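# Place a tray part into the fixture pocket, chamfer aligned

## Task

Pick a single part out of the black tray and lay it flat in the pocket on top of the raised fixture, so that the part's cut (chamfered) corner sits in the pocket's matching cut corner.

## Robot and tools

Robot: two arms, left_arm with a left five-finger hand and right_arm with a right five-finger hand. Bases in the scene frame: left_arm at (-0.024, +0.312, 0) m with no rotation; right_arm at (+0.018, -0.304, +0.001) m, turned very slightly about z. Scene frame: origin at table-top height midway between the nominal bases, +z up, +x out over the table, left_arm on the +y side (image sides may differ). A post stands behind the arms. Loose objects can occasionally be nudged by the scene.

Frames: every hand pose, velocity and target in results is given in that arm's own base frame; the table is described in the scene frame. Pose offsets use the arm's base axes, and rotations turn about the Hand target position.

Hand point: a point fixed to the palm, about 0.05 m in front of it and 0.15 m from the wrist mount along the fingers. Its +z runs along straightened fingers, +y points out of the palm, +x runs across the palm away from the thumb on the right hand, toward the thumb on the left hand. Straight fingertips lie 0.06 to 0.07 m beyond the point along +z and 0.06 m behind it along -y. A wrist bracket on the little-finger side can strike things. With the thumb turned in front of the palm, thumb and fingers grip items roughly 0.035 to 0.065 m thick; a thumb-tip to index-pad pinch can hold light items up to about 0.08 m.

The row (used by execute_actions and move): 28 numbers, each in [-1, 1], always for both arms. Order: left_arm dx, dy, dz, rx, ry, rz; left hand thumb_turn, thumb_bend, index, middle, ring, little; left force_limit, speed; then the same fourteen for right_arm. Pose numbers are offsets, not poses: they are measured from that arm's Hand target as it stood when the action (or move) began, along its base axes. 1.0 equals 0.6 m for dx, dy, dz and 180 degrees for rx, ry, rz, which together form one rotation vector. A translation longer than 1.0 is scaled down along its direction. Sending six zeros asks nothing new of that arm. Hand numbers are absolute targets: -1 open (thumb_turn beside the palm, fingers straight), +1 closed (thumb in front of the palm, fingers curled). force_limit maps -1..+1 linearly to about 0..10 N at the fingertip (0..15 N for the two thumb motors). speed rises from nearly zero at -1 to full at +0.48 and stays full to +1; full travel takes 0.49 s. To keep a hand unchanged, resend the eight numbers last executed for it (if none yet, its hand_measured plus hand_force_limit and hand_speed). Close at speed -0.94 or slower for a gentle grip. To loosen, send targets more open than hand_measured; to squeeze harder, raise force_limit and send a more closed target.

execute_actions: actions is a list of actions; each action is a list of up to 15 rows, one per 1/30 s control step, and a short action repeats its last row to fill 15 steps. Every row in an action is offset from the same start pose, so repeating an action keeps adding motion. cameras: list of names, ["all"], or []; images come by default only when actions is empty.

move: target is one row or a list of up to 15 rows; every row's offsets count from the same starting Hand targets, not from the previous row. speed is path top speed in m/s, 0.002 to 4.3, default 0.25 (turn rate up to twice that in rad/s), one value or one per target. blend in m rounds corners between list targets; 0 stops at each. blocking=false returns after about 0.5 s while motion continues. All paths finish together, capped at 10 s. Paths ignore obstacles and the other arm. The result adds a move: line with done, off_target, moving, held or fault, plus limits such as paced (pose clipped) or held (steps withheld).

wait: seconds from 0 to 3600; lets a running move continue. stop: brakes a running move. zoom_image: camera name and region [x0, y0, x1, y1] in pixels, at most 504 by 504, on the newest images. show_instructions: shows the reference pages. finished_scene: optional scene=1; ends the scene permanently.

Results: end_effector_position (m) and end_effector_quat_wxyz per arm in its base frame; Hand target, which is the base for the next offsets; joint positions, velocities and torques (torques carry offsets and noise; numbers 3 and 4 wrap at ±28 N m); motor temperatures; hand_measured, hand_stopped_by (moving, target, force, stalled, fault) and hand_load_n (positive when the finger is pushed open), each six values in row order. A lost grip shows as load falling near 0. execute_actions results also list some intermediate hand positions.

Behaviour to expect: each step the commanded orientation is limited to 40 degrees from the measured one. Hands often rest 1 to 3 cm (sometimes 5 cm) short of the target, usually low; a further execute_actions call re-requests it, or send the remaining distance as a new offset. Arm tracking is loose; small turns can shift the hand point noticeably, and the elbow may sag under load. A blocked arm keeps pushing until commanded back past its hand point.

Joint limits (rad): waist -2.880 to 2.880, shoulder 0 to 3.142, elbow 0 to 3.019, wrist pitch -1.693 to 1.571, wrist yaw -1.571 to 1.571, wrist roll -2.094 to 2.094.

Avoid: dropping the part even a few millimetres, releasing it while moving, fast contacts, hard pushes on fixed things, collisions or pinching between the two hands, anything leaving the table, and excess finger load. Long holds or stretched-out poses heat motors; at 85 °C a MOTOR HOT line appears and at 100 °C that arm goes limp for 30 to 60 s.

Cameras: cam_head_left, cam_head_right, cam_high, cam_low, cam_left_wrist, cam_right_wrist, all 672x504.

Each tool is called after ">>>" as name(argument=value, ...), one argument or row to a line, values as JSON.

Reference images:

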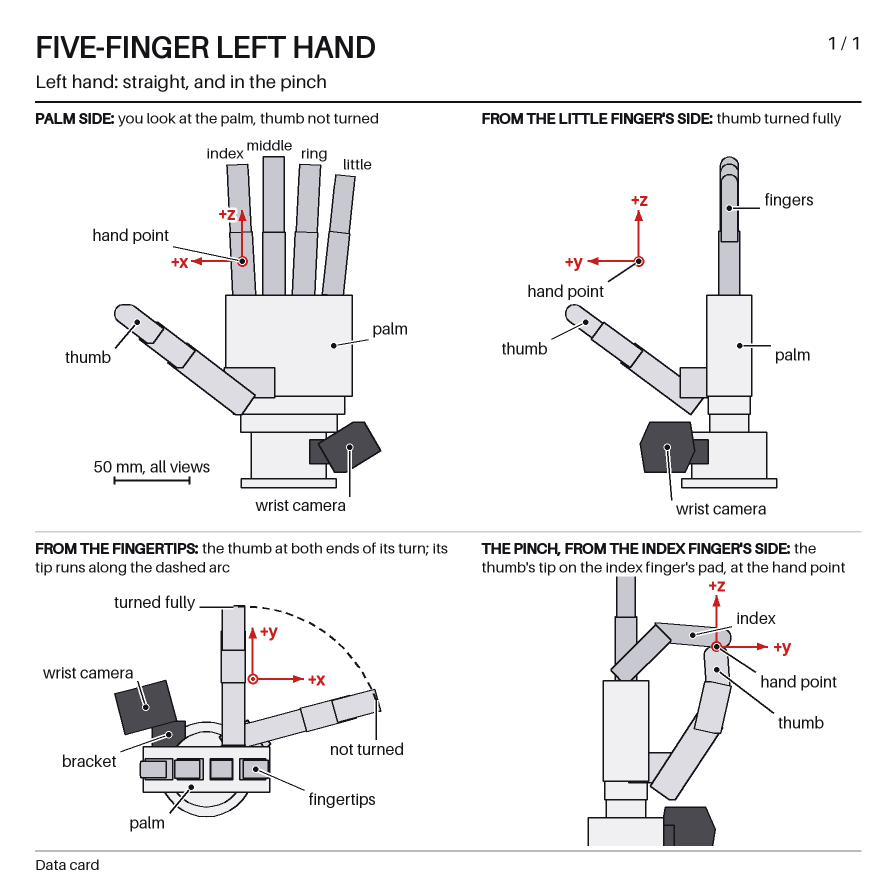

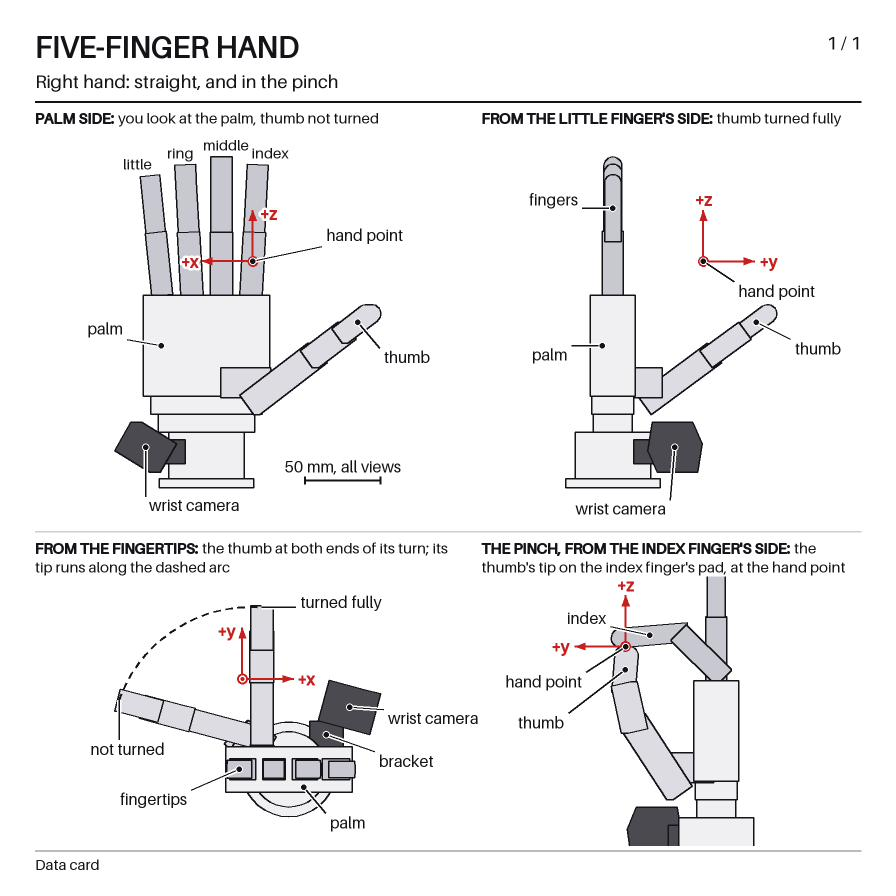

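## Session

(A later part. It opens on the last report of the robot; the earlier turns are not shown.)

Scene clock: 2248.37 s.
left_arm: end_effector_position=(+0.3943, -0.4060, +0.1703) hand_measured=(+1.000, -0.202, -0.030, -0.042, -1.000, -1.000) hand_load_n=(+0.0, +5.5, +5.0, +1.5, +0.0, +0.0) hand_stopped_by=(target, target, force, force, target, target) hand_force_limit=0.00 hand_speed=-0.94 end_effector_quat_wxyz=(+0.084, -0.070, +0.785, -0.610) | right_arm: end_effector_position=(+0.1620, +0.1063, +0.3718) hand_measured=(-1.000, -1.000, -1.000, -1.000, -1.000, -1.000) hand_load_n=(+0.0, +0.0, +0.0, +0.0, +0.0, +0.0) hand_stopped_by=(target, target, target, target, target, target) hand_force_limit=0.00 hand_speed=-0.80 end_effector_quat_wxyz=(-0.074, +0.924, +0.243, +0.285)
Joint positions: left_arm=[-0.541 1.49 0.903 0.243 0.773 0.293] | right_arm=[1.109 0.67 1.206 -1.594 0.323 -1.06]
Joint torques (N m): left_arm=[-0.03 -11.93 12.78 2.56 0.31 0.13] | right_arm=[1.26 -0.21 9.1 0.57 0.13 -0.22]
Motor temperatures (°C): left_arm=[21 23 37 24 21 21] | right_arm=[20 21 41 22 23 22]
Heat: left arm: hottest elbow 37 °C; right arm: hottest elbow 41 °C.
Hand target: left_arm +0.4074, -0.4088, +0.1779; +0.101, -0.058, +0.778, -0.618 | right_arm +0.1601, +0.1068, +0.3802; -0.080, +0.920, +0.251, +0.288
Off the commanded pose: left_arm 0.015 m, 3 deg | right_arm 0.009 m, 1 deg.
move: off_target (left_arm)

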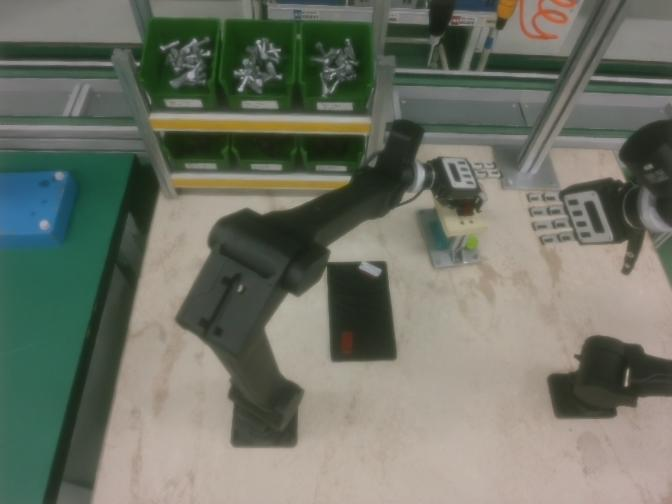

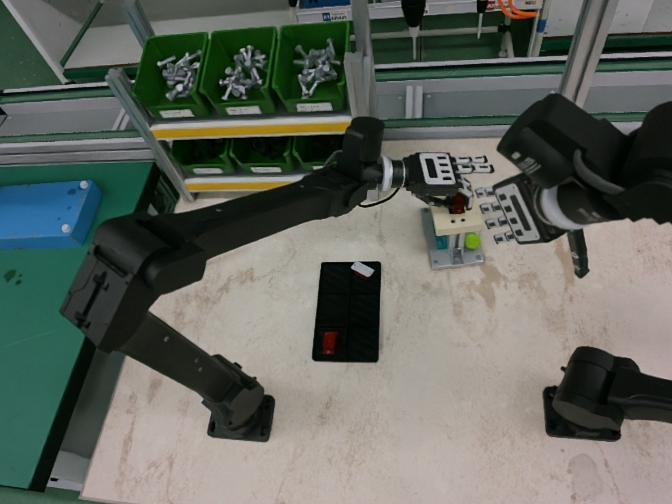

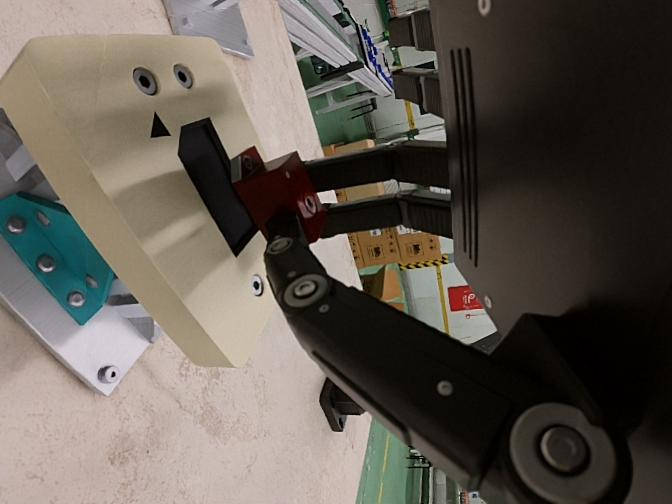

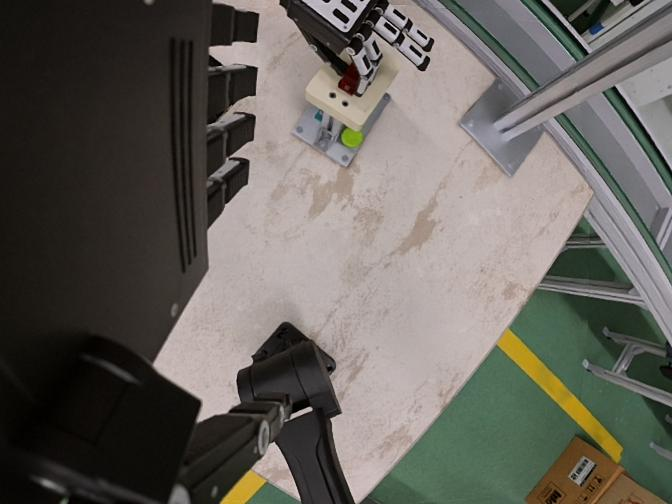

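>>> move(
  target=[
    [0.0167,0.0067,0.04,0,0,0,1,-0.2,0.2,0.2,-1,-1,0.0,-0.94,0,0,0,0,0,0,-1,-1,-1,-1,-1,-1,0,-0.8],
    [0.0167,0.0067,-0.008,0,0,0,1,-0.2,0.2,0.2,-1,-1,0.0,-0.94,0,0,0,0,0,0,-1,-1,-1,-1,-1,-1,0,-0.8],
  ],
  speed=0.05,
  cameras=["cam_head_left","cam_head_right","cam_left_wrist","cam_right_wrist"],
)

>>> zoom_image(
  camera="cam_left_wrist",
  region=[165, 95, 345, 275],
)

>>> zoom_image(
  camera="cam_head_right",
  region=[430, 180, 480, 230],
)

>>> zoom_image(
  camera="cam_right_wrist",
  region=[320, 30, 390, 100],
)

Scene clock: 2376.83 s.
left_arm: end_effector_position=(+0.4060, -0.4032, +0.1675) hand_measured=(+1.000, -0.202, -0.030, -0.042, -1.000, -1.000) hand_load_n=(+0.0, +5.5, +5.0, +1.0, +0.0, +0.0) hand_stopped_by=(target, target, force, force, target, target) hand_force_limit=0.00 hand_speed=-0.94 end_effector_quat_wxyz=(+0.086, -0.069, +0.784, -0.611) | right_arm: end_effector_position=(+0.1620, +0.1063, +0.3718) hand_measured=(-1.000, -1.000, -1.000, -1.000, -1.000, -1.000) hand_load_n=(+0.0, +0.0, +0.0, +0.0, +0.0, +0.0) hand_stopped_by=(target, target, target, target, target, target) hand_force_limit=0.00 hand_speed=-0.80 end_effector_quat_wxyz=(-0.074, +0.924, +0.243, +0.285)
Joint positions: left_arm=[-0.523 1.515 0.921 0.248 0.791 0.302] | right_arm=[1.109 0.67 1.206 -1.594 0.323 -1.06]
Joint torques (N m): left_arm=[-0.09 -12.4 12.25 2.32 0.33 0.13] | right_arm=[1.26 -0.26 9.1 0.61 0.14 -0.21]
Heat: left arm: hottest elbow 37 °C; right arm: hottest elbow 41 °C.
Hand target: left_arm +0.4174, -0.4048, +0.1730; +0.101, -0.058, +0.778, -0.618 | right_arm +0.1601, +0.1068, +0.3802; -0.080, +0.920, +0.251, +0.288
Off the commanded pose: left_arm 0.013 m, 2 deg | right_arm 0.009 m, 1 deg.
move: off_target (left_arm)

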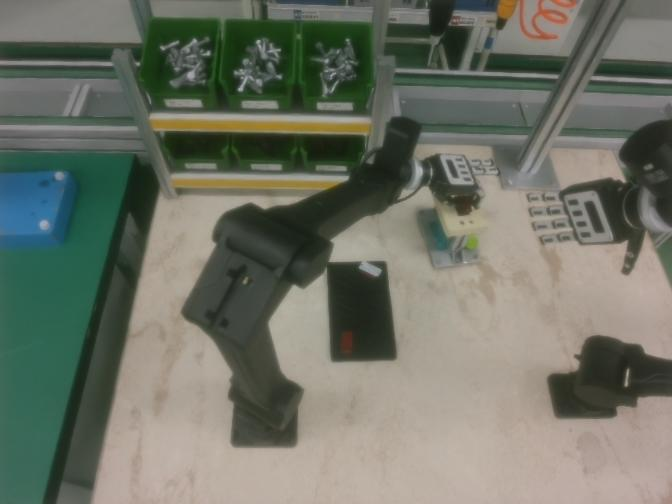

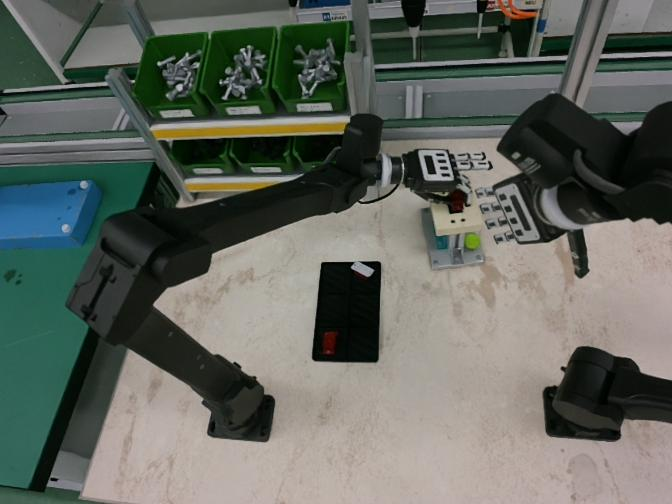

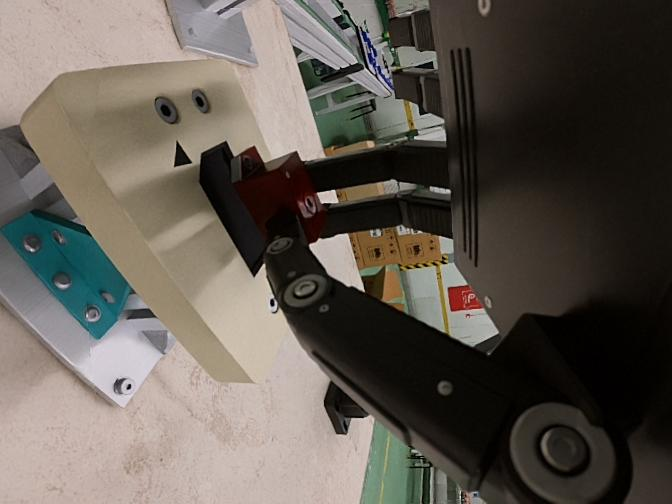

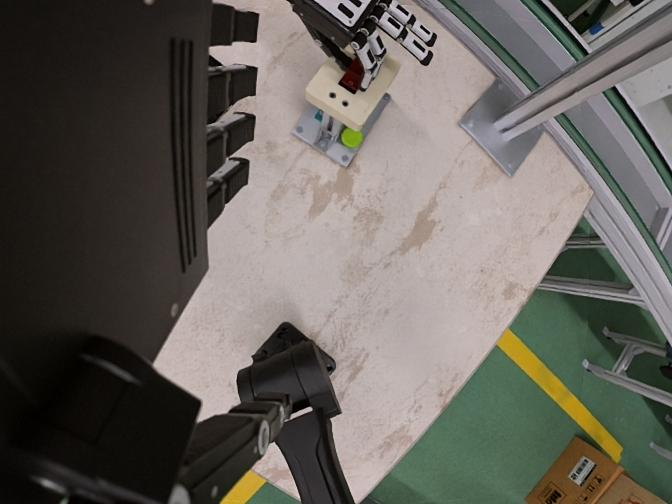

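Scaled by 2.800 from the camera's image (finer frame: 960x720).

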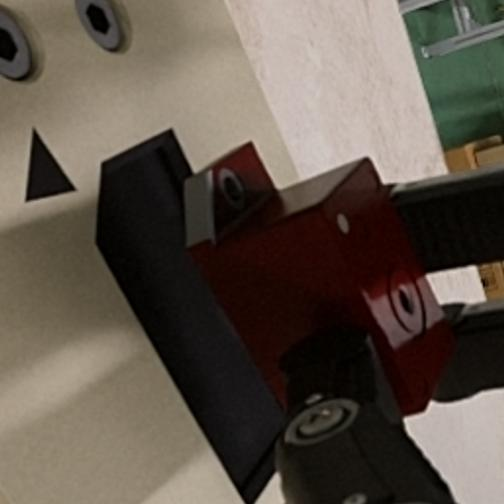

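Scaled by 10.080 from the camera's image (finer frame: 960x720).

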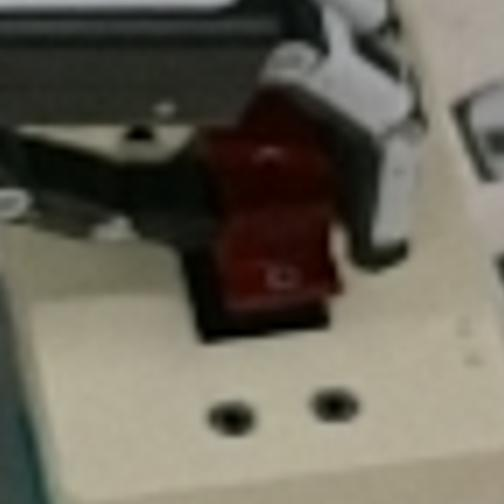

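Scaled by 7.200 from the camera's image (finer frame: 960x720).

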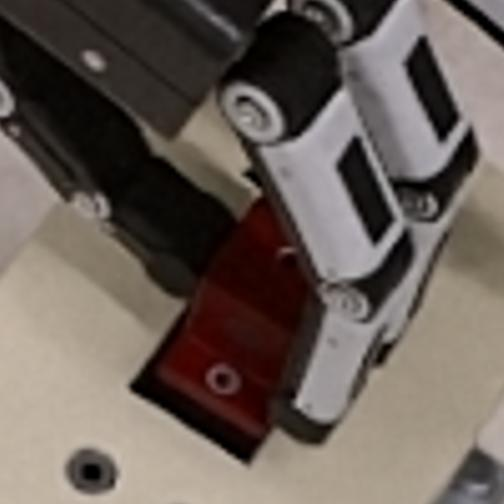

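>>> move(
  target=[
    [0.003,0.005,0.03,0,0,0,1,-0.2,0.2,0.2,-1,-1,0.0,-0.94,0,0,0,0,0,0,-1,-1,-1,-1,-1,-1,0,-0.8],
    [0.003,0.005,-0.010,0,0,0,1,-0.2,0.2,0.2,-1,-1,0.0,-0.94,0,0,0,0,0,0,-1,-1,-1,-1,-1,-1,0,-0.8],
  ],
  speed=0.05,
  cameras=["cam_head_right","cam_left_wrist","cam_right_wrist"],
)

>>> zoom_image(
  camera="cam_left_wrist",
  region=[165, 95, 345, 275],
)

>>> zoom_image(
  camera="cam_head_right",
  region=[430, 180, 480, 230],
)

>>> zoom_image(
  camera="cam_right_wrist",
  region=[320, 30, 390, 100],
)

Scene clock: 2414.70 s.
left_arm: end_effector_position=(+0.4095, -0.4018, +0.1661) hand_measured=(+1.000, -0.202, -0.030, -0.042, -1.000, -1.000) hand_load_n=(+0.0, +5.5, +5.0, +1.5, +0.0, +0.0) hand_stopped_by=(target, target, force, force, target, target) hand_force_limit=0.00 hand_speed=-0.94 end_effector_quat_wxyz=(+0.088, -0.067, +0.782, -0.613) | right_arm: end_effector_position=(+0.1620, +0.1063, +0.3718) hand_measured=(-1.000, -1.000, -1.000, -1.000, -1.000, -1.000) hand_load_n=(+0.0, -0.5, +0.0, +0.0, +0.0, +0.0) hand_stopped_by=(target, target, target, target, target, target) hand_force_limit=0.00 hand_speed=-0.80 end_effector_quat_wxyz=(-0.074, +0.924, +0.243, +0.285)
Joint positions: left_arm=[-0.516 1.522 0.921 0.263 0.798 0.305] | right_arm=[1.109 0.67 1.206 -1.594 0.323 -1.06]
Joint torques (N m): left_arm=[0.03 -12.34 11.59 2.37 0.34 0.13] | right_arm=[1.2 -0.15 9.1 0.57 0.13 -0.24]
Heat: left arm: hottest elbow 38 °C; right arm: hottest elbow 41 °C.
Hand target: left_arm +0.4192, -0.4019, +0.1670; +0.101, -0.058, +0.778, -0.618 | right_arm +0.1601, +0.1068, +0.3802; -0.080, +0.920, +0.251, +0.288
Off the commanded pose: left_arm 0.010 m, 2 deg | right_arm 0.009 m, 1 deg.
move: done

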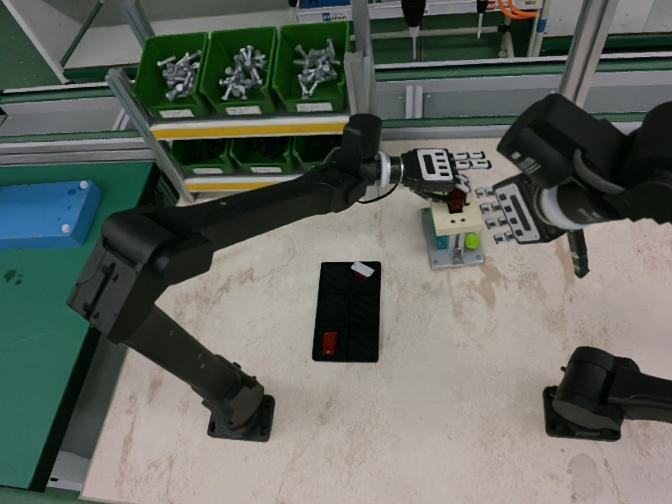

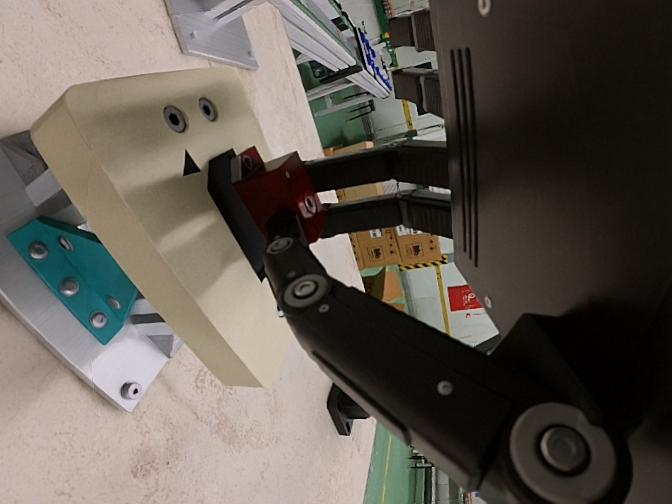

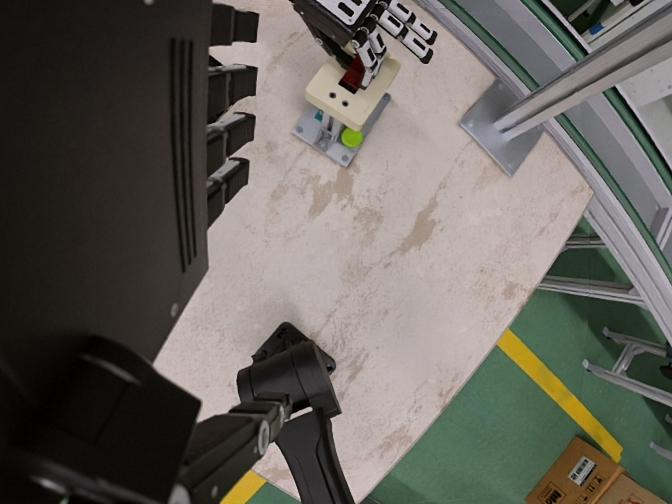

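Scaled by 2.800 from the camera's image (finer frame: 960x720).

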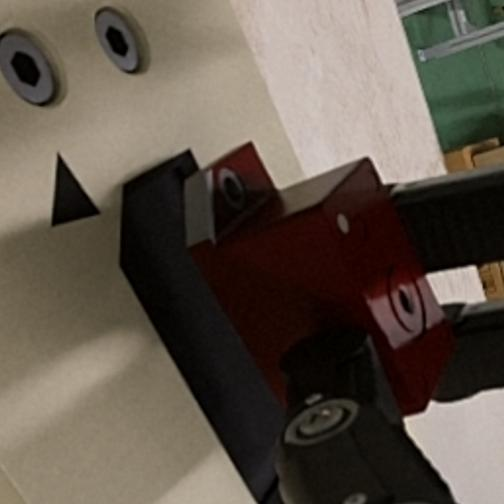

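Scaled by 10.080 from the camera's image (finer frame: 960x720).

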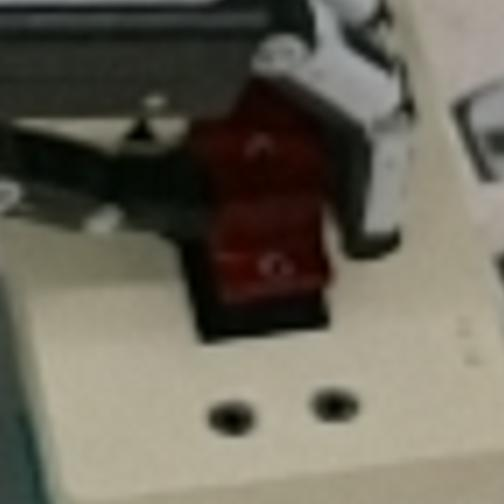

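Scaled by 7.200 from the camera's image (finer frame: 960x720).

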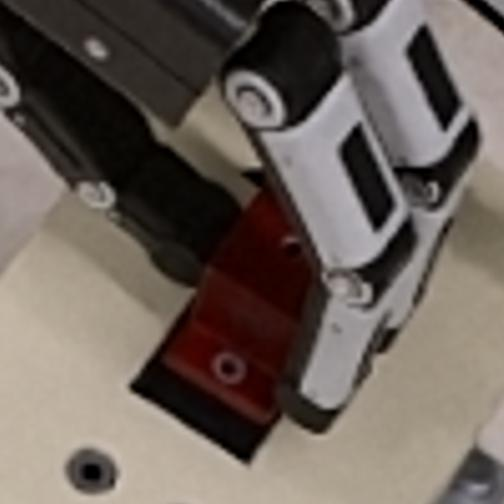

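>>> move(
  target=[
    [0.0,0.003,0.02,0,0,0,1,-0.2,0.2,0.2,-1,-1,0.0,-0.94,0,0,0,0,0,0,-1,-1,-1,-1,-1,-1,0,-0.8],
    [0.0,0.003,-0.011,0,0,0,1,-0.2,0.2,0.2,-1,-1,0.0,-0.94,0,0,0,0,0,0,-1,-1,-1,-1,-1,-1,0,-0.8],
  ],
  speed=0.04,
  cameras=["cam_head_right","cam_left_wrist","cam_right_wrist"],
)

>>> zoom_image(
  camera="cam_left_wrist",
  region=[165, 95, 345, 275],
)

>>> zoom_image(
  camera="cam_head_right",
  region=[430, 180, 480, 230],
)

>>> zoom_image(
  camera="cam_right_wrist",
  region=[320, 30, 390, 100],
)

Scene clock: 2469.10 s.
left_arm: end_effector_position=(+0.4124, -0.4019, +0.1643) hand_measured=(+1.000, -0.202, -0.030, -0.042, -1.000, -1.000) hand_load_n=(+0.0, +5.5, +5.0, +1.0, +0.0, +0.0) hand_stopped_by=(target, target, force, force, target, target) hand_force_limit=0.00 hand_speed=-0.94 end_effector_quat_wxyz=(+0.091, -0.064, +0.780, -0.616) | right_arm: end_effector_position=(+0.1620, +0.1063, +0.3718) hand_measured=(-1.000, -1.000, -1.000, -1.000, -1.000, -1.000) hand_load_n=(+0.0, +0.0, +0.0, +0.0, +0.0, +0.0) hand_stopped_by=(target, target, target, target, target, target) hand_force_limit=0.00 hand_speed=-0.80 end_effector_quat_wxyz=(-0.074, +0.924, +0.243, +0.285)
Joint positions: left_arm=[-0.513 1.532 0.921 0.28 0.801 0.306] | right_arm=[1.109 0.67 1.206 -1.594 0.323 -1.06]
Joint torques (N m): left_arm=[0.03 -12.4 10.62 2.58 0.33 0.14] | right_arm=[0.97 -0.15 9.1 0.59 0.13 -0.23]
Heat: left arm: hottest elbow 38 °C; right arm: hottest elbow 41 °C.
Hand target: left_arm +0.4192, -0.4000, +0.1604; +0.101, -0.058, +0.778, -0.618 | right_arm +0.1601, +0.1068, +0.3802; -0.080, +0.920, +0.251, +0.288
Off the commanded pose: left_arm 0.008 m, 1 deg | right_arm 0.009 m, 1 deg.
move: done

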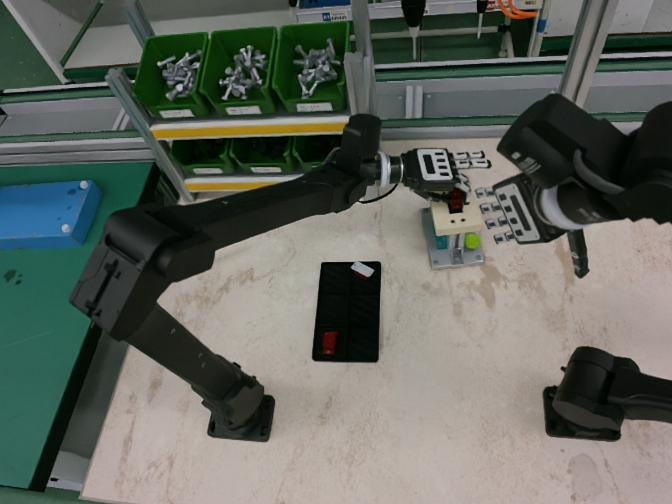

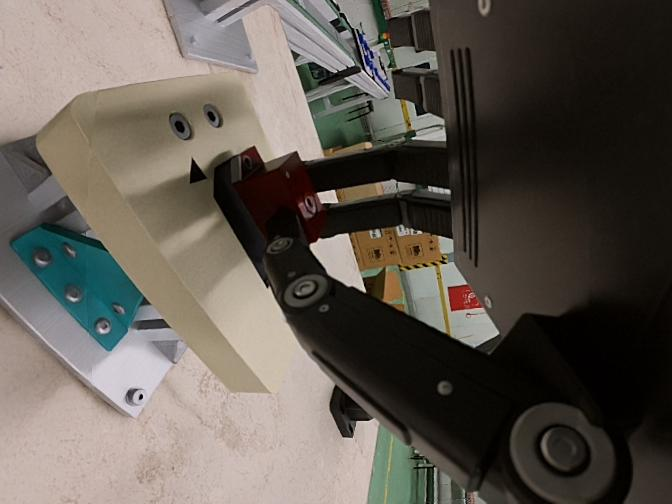

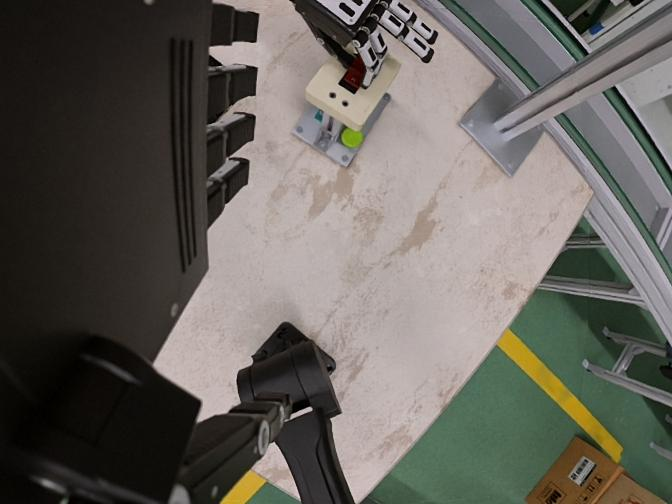

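Scaled by 2.800 from the camera's image (finer frame: 960x720).

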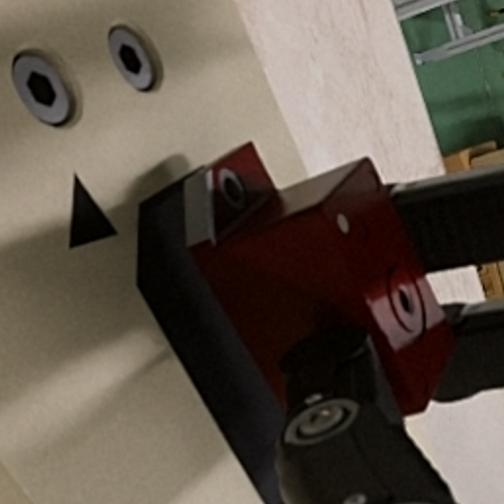

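Scaled by 10.080 from the camera's image (finer frame: 960x720).

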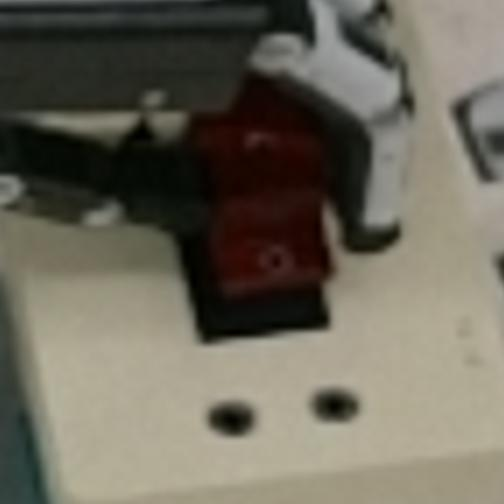

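Scaled by 7.200 from the camera's image (finer frame: 960x720).

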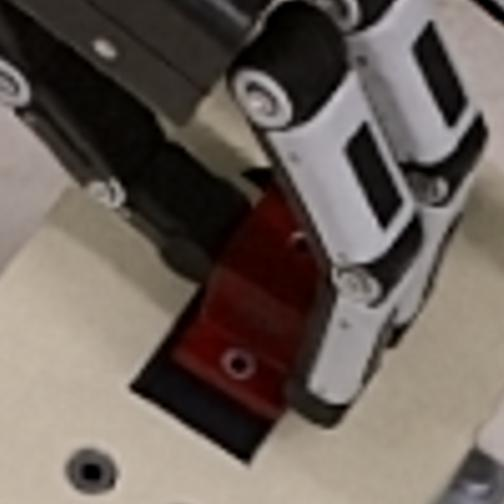

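>>> move(
  target=[
    [-0.0075,0.003,0.02,0,0,0,1,-0.2,0.2,0.2,-1,-1,0.0,-0.94,0,0,0,0,0,0,-1,-1,-1,-1,-1,-1,0,-0.8],
    [-0.0075,0.003,-0.013,0,0,0,1,-0.2,0.2,0.2,-1,-1,0.0,-0.94,0,0,0,0,0,0,-1,-1,-1,-1,-1,-1,0,-0.8],
  ],
  speed=0.04,
  cameras=["cam_head_right","cam_left_wrist","cam_right_wrist"],
)

>>> zoom_image(
  camera="cam_left_wrist",
  region=[165, 95, 345, 275],
)

>>> zoom_image(
  camera="cam_head_right",
  region=[430, 180, 480, 230],
)

>>> zoom_image(
  camera="cam_right_wrist",
  region=[320, 30, 390, 100],
)

Scene clock: 2496.37 s.
left_arm: end_effector_position=(+0.4082, -0.3995, +0.1571) hand_measured=(+1.000, -0.202, -0.030, -0.042, -1.000, -1.000) hand_load_n=(+0.0, +5.5, +5.0, +1.0, +0.0, +0.0) hand_stopped_by=(target, target, force, force, target, target) hand_force_limit=0.00 hand_speed=-0.94 end_effector_quat_wxyz=(+0.092, -0.064, +0.780, -0.616) | right_arm: end_effector_position=(+0.1620, +0.1063, +0.3718) hand_measured=(-1.000, -1.000, -1.000, -1.000, -1.000, -1.000) hand_load_n=(+0.0, +0.0, +0.0, +0.0, +0.0, +0.0) hand_stopped_by=(target, target, target, target, target, target) hand_force_limit=0.00 hand_speed=-0.80 end_effector_quat_wxyz=(-0.074, +0.924, +0.243, +0.285)
Joint positions: left_arm=[-0.513 1.532 0.898 0.306 0.801 0.306] | right_arm=[1.109 0.67 1.206 -1.594 0.323 -1.06]
Joint torques (N m): left_arm=[-0.03 -12.1 10.48 2.45 0.27 0.13] | right_arm=[1.32 -0.15 9.1 0.54 0.14 -0.21]
Heat: left arm: hottest elbow 38 °C; right arm: hottest elbow 41 °C.
Hand target: left_arm +0.4147, -0.3982, +0.1527; +0.101, -0.058, +0.778, -0.618 | right_arm +0.1601, +0.1068, +0.3802; -0.080, +0.920, +0.251, +0.288
Off the commanded pose: left_arm 0.008 m, 1 deg | right_arm 0.009 m, 1 deg.
move: done

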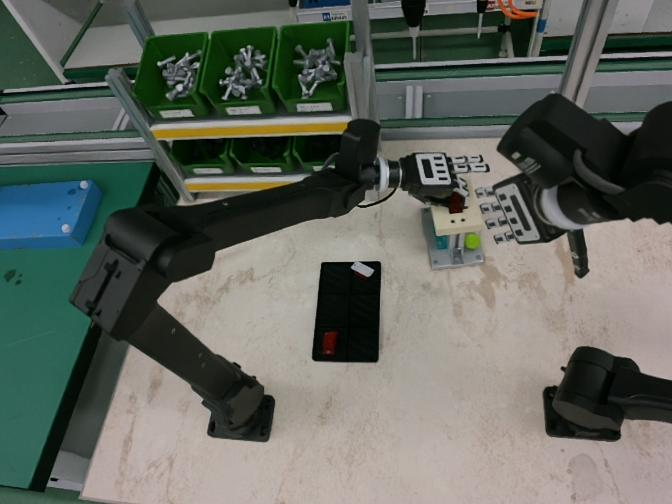

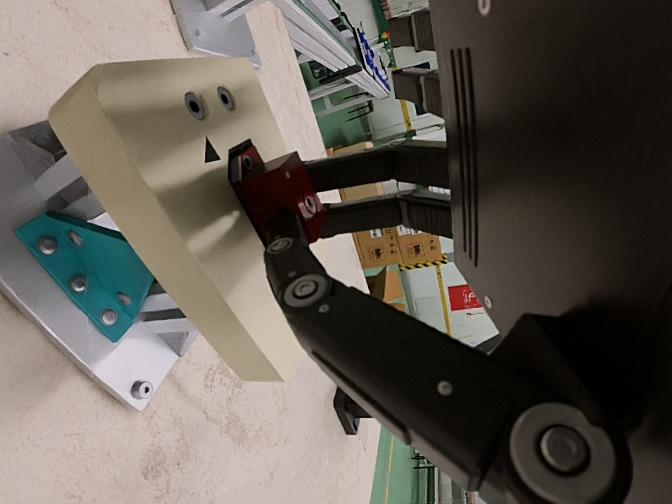

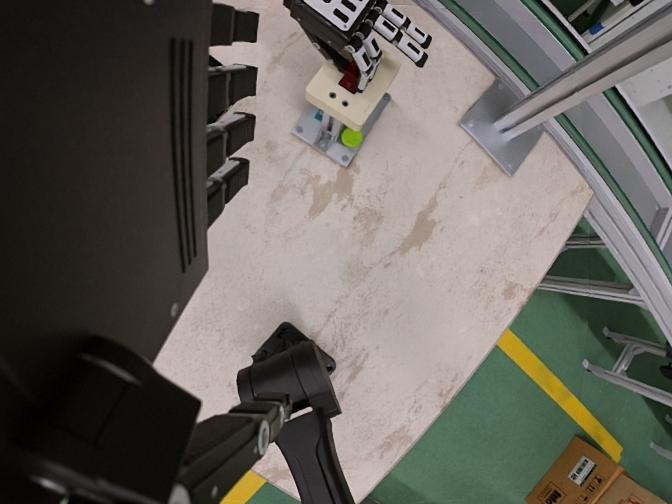

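Scaled by 2.800 from the camera's image (finer frame: 960x720).

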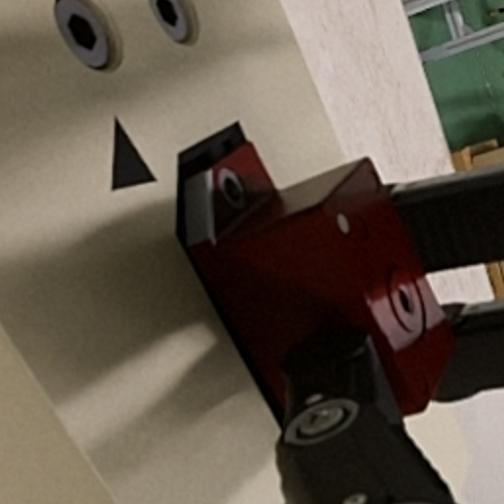

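Scaled by 10.080 from the camera's image (finer frame: 960x720).

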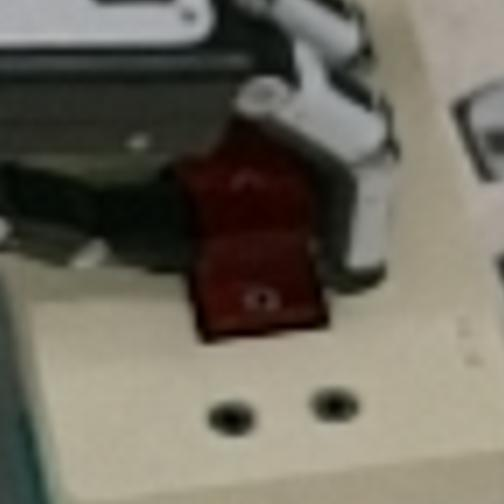

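Scaled by 7.200 from the camera's image (finer frame: 960x720).

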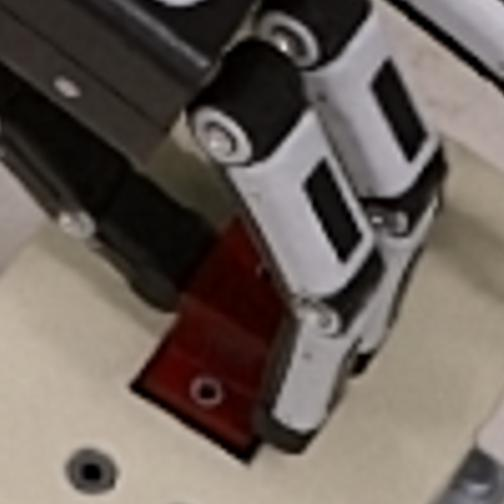

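>>> move(
  target=[0.002,0,-0.008,0,0,0,1,-0.2,0.2,0.2,-1,-1,0.0,-0.94,0,0,0,0,0,0,-1,-1,-1,-1,-1,-1,0,-0.8],
  speed=0.04,
  cameras=["cam_head_right","cam_left_wrist","cam_right_wrist"],
)

>>> zoom_image(
  camera="cam_left_wrist",
  region=[165, 95, 345, 275],
)

>>> zoom_image(
  camera="cam_head_right",
  region=[430, 180, 480, 230],
)

>>> zoom_image(
  camera="cam_right_wrist",
  region=[320, 30, 390, 100],
)

Scene clock: 2525.43 s.
left_arm: end_effector_position=(+0.4096, -0.4004, +0.1544) hand_measured=(+1.000, -0.202, -0.030, -0.042, -1.000, -1.000) hand_load_n=(+0.0, +5.5, +4.5, +1.5, -0.5, +0.0) hand_stopped_by=(target, target, force, force, target, target) hand_force_limit=0.00 hand_speed=-0.94 end_effector_quat_wxyz=(+0.092, -0.062, +0.779, -0.617) | right_arm: end_effector_position=(+0.1620, +0.1063, +0.3718) hand_measured=(-1.000, -1.000, -1.000, -1.000, -1.000, -1.000) hand_load_n=(+0.0, +0.0, +0.5, +0.0, +0.0, +0.0) hand_stopped_by=(target, target, target, target, target, target) hand_force_limit=0.00 hand_speed=-0.80 end_effector_quat_wxyz=(-0.074, +0.924, +0.243, +0.285)
Joint positions: left_arm=[-0.513 1.542 0.898 0.319 0.804 0.306] | right_arm=[1.109 0.67 1.206 -1.594 0.323 -1.06]
Joint torques (N m): left_arm=[-0.03 -12.04 10.19 2.51 0.21 0.13] | right_arm=[1.38 -0.26 9.14 0.51 0.13 -0.21]
Heat: left arm: hottest elbow 36 °C; right arm: hottest elbow 41 °C.
Hand target: left_arm +0.4159, -0.3983, +0.1478; +0.101, -0.058, +0.778, -0.618 | right_arm +0.1601, +0.1068, +0.3802; -0.080, +0.920, +0.251, +0.288
Off the commanded pose: left_arm 0.009 m, 1 deg | right_arm 0.009 m, 1 deg.
move: done

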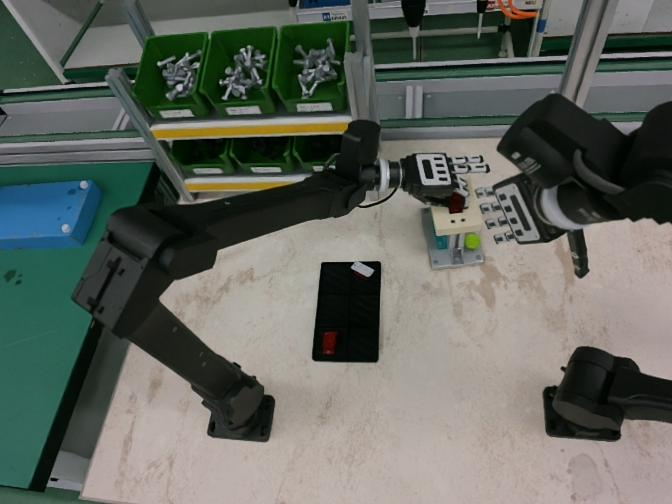

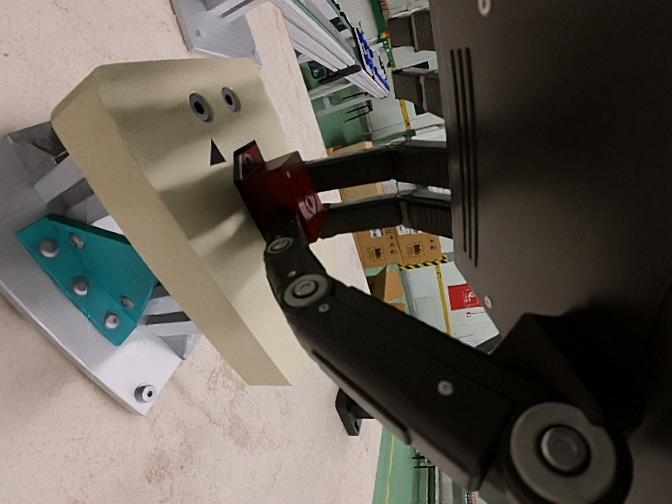

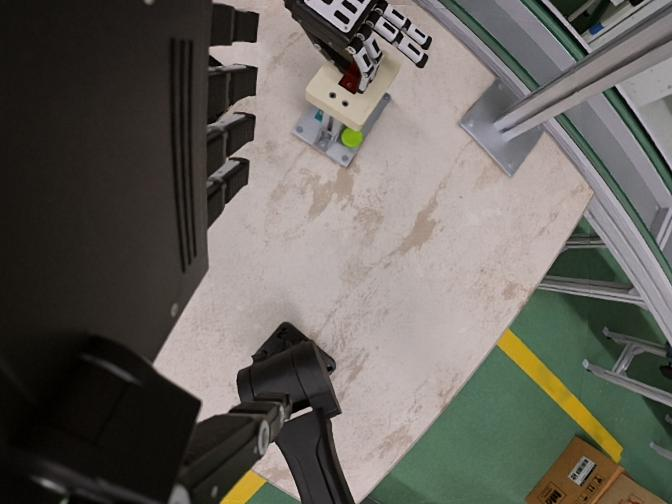

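Scaled by 2.800 from the camera's image (finer frame: 960x720).

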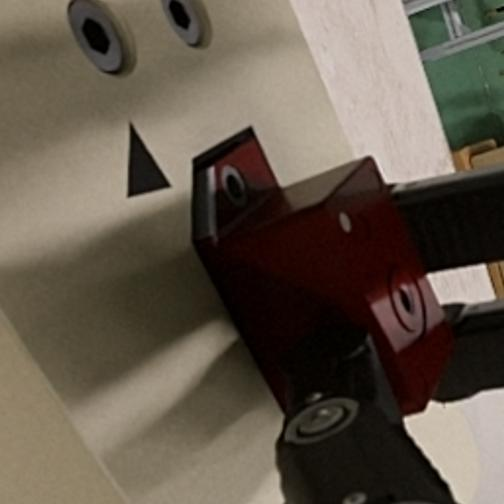

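Scaled by 10.080 from the camera's image (finer frame: 960x720).

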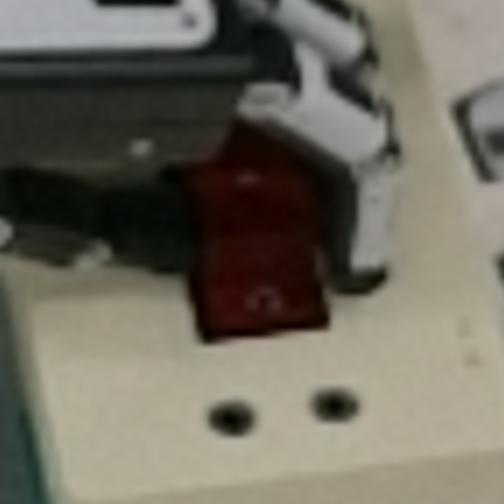

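Scaled by 7.200 from the camera's image (finer frame: 960x720).

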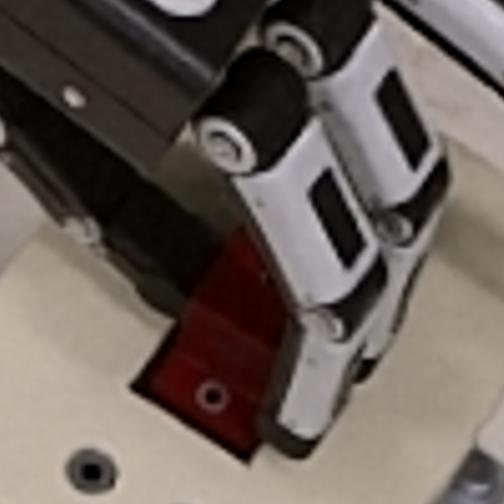

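>>> move(
  target=[0.0,0.001,-0.006,0,0,0,1,-0.2,0.2,0.2,-1,-1,0.0,-0.94,0,0,0,0,0,0,-1,-1,-1,-1,-1,-1,0,-0.8],
  speed=0.03,
  cameras=["cam_head_right","cam_left_wrist","cam_right_wrist"],
)

>>> zoom_image(
  camera="cam_left_wrist",
  region=[165, 95, 345, 275],
)

>>> zoom_image(
  camera="cam_right_wrist",
  region=[320, 30, 390, 100],
)

Scene clock: 2542.57 s.
left_arm: end_effector_position=(+0.4096, -0.4001, +0.1539) hand_measured=(+1.000, -0.202, -0.030, -0.042, -1.000, -1.000) hand_load_n=(+0.0, +5.0, +5.0, +1.5, +0.0, +0.0) hand_stopped_by=(target, target, force, force, target, target) hand_force_limit=0.00 hand_speed=-0.94 end_effector_quat_wxyz=(+0.094, -0.060, +0.778, -0.619) | right_arm: end_effector_position=(+0.1620, +0.1063, +0.3718) hand_measured=(-1.000, -1.000, -1.000, -1.000, -1.000, -1.000) hand_load_n=(+0.0, +0.0, +0.0, +0.0, +0.0, +0.0) hand_stopped_by=(target, target, target, target, target, target) hand_force_limit=0.00 hand_speed=-0.80 end_effector_quat_wxyz=(-0.074, +0.924, +0.243, +0.285)
Joint positions: left_arm=[-0.512 1.543 0.893 0.332 0.805 0.306] | right_arm=[1.109 0.67 1.206 -1.594 0.323 -1.06]
Joint torques (N m): left_arm=[0.03 -11.69 10.19 2.45 0.2 0.14] | right_arm=[1.26 -0.32 9.13 0.58 0.15 -0.21]
Heat: left arm: hottest elbow 36 °C; right arm: hottest elbow 41 °C.
Hand target: left_arm +0.4160, -0.3976, +0.1442; +0.101, -0.058, +0.778, -0.618 | right_arm +0.1601, +0.1068, +0.3802; -0.080, +0.920, +0.251, +0.288
Off the commanded pose: left_arm 0.012 m, 1 deg | right_arm 0.009 m, 1 deg.
move: off_target (left_arm)

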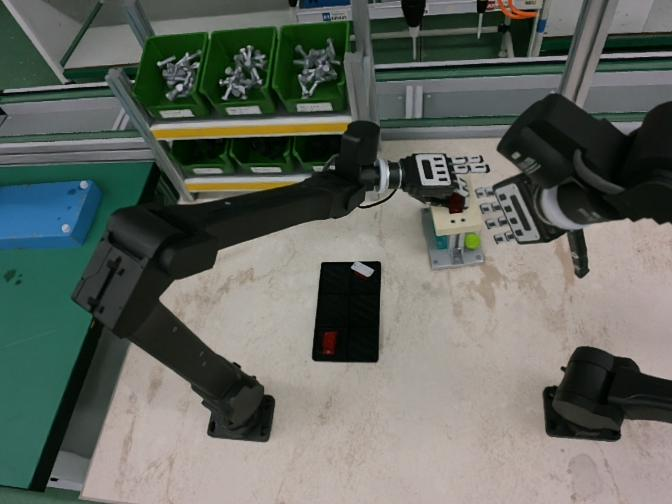

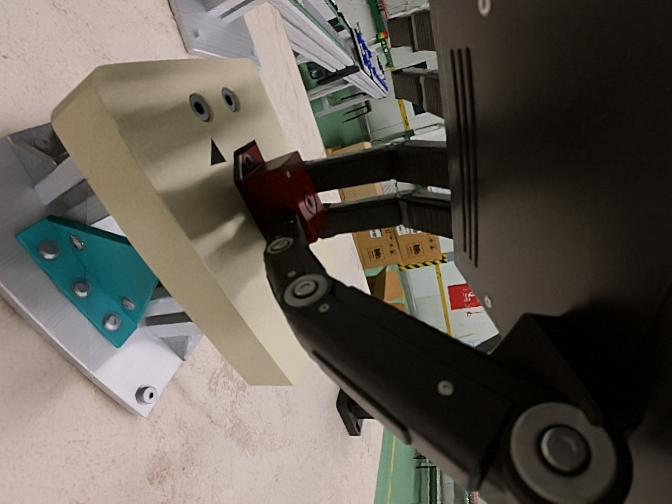

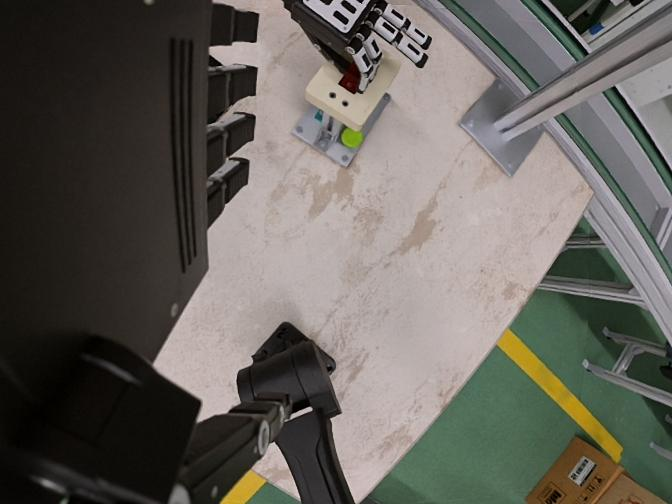

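Scaled by 2.800 from the camera's image (finer frame: 960x720).

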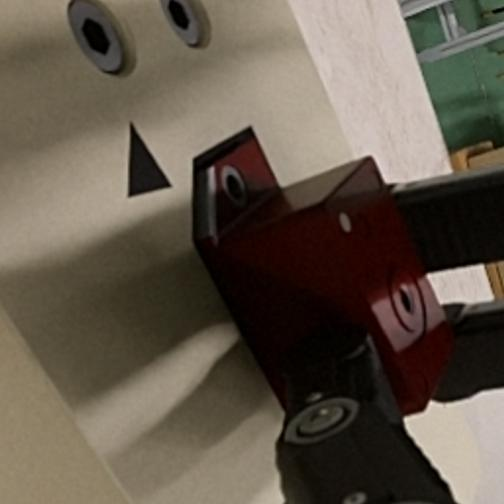

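Scaled by 7.200 from the camera's image (finer frame: 960x720).

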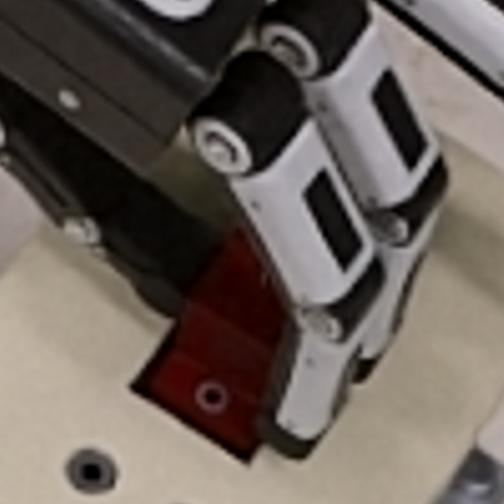

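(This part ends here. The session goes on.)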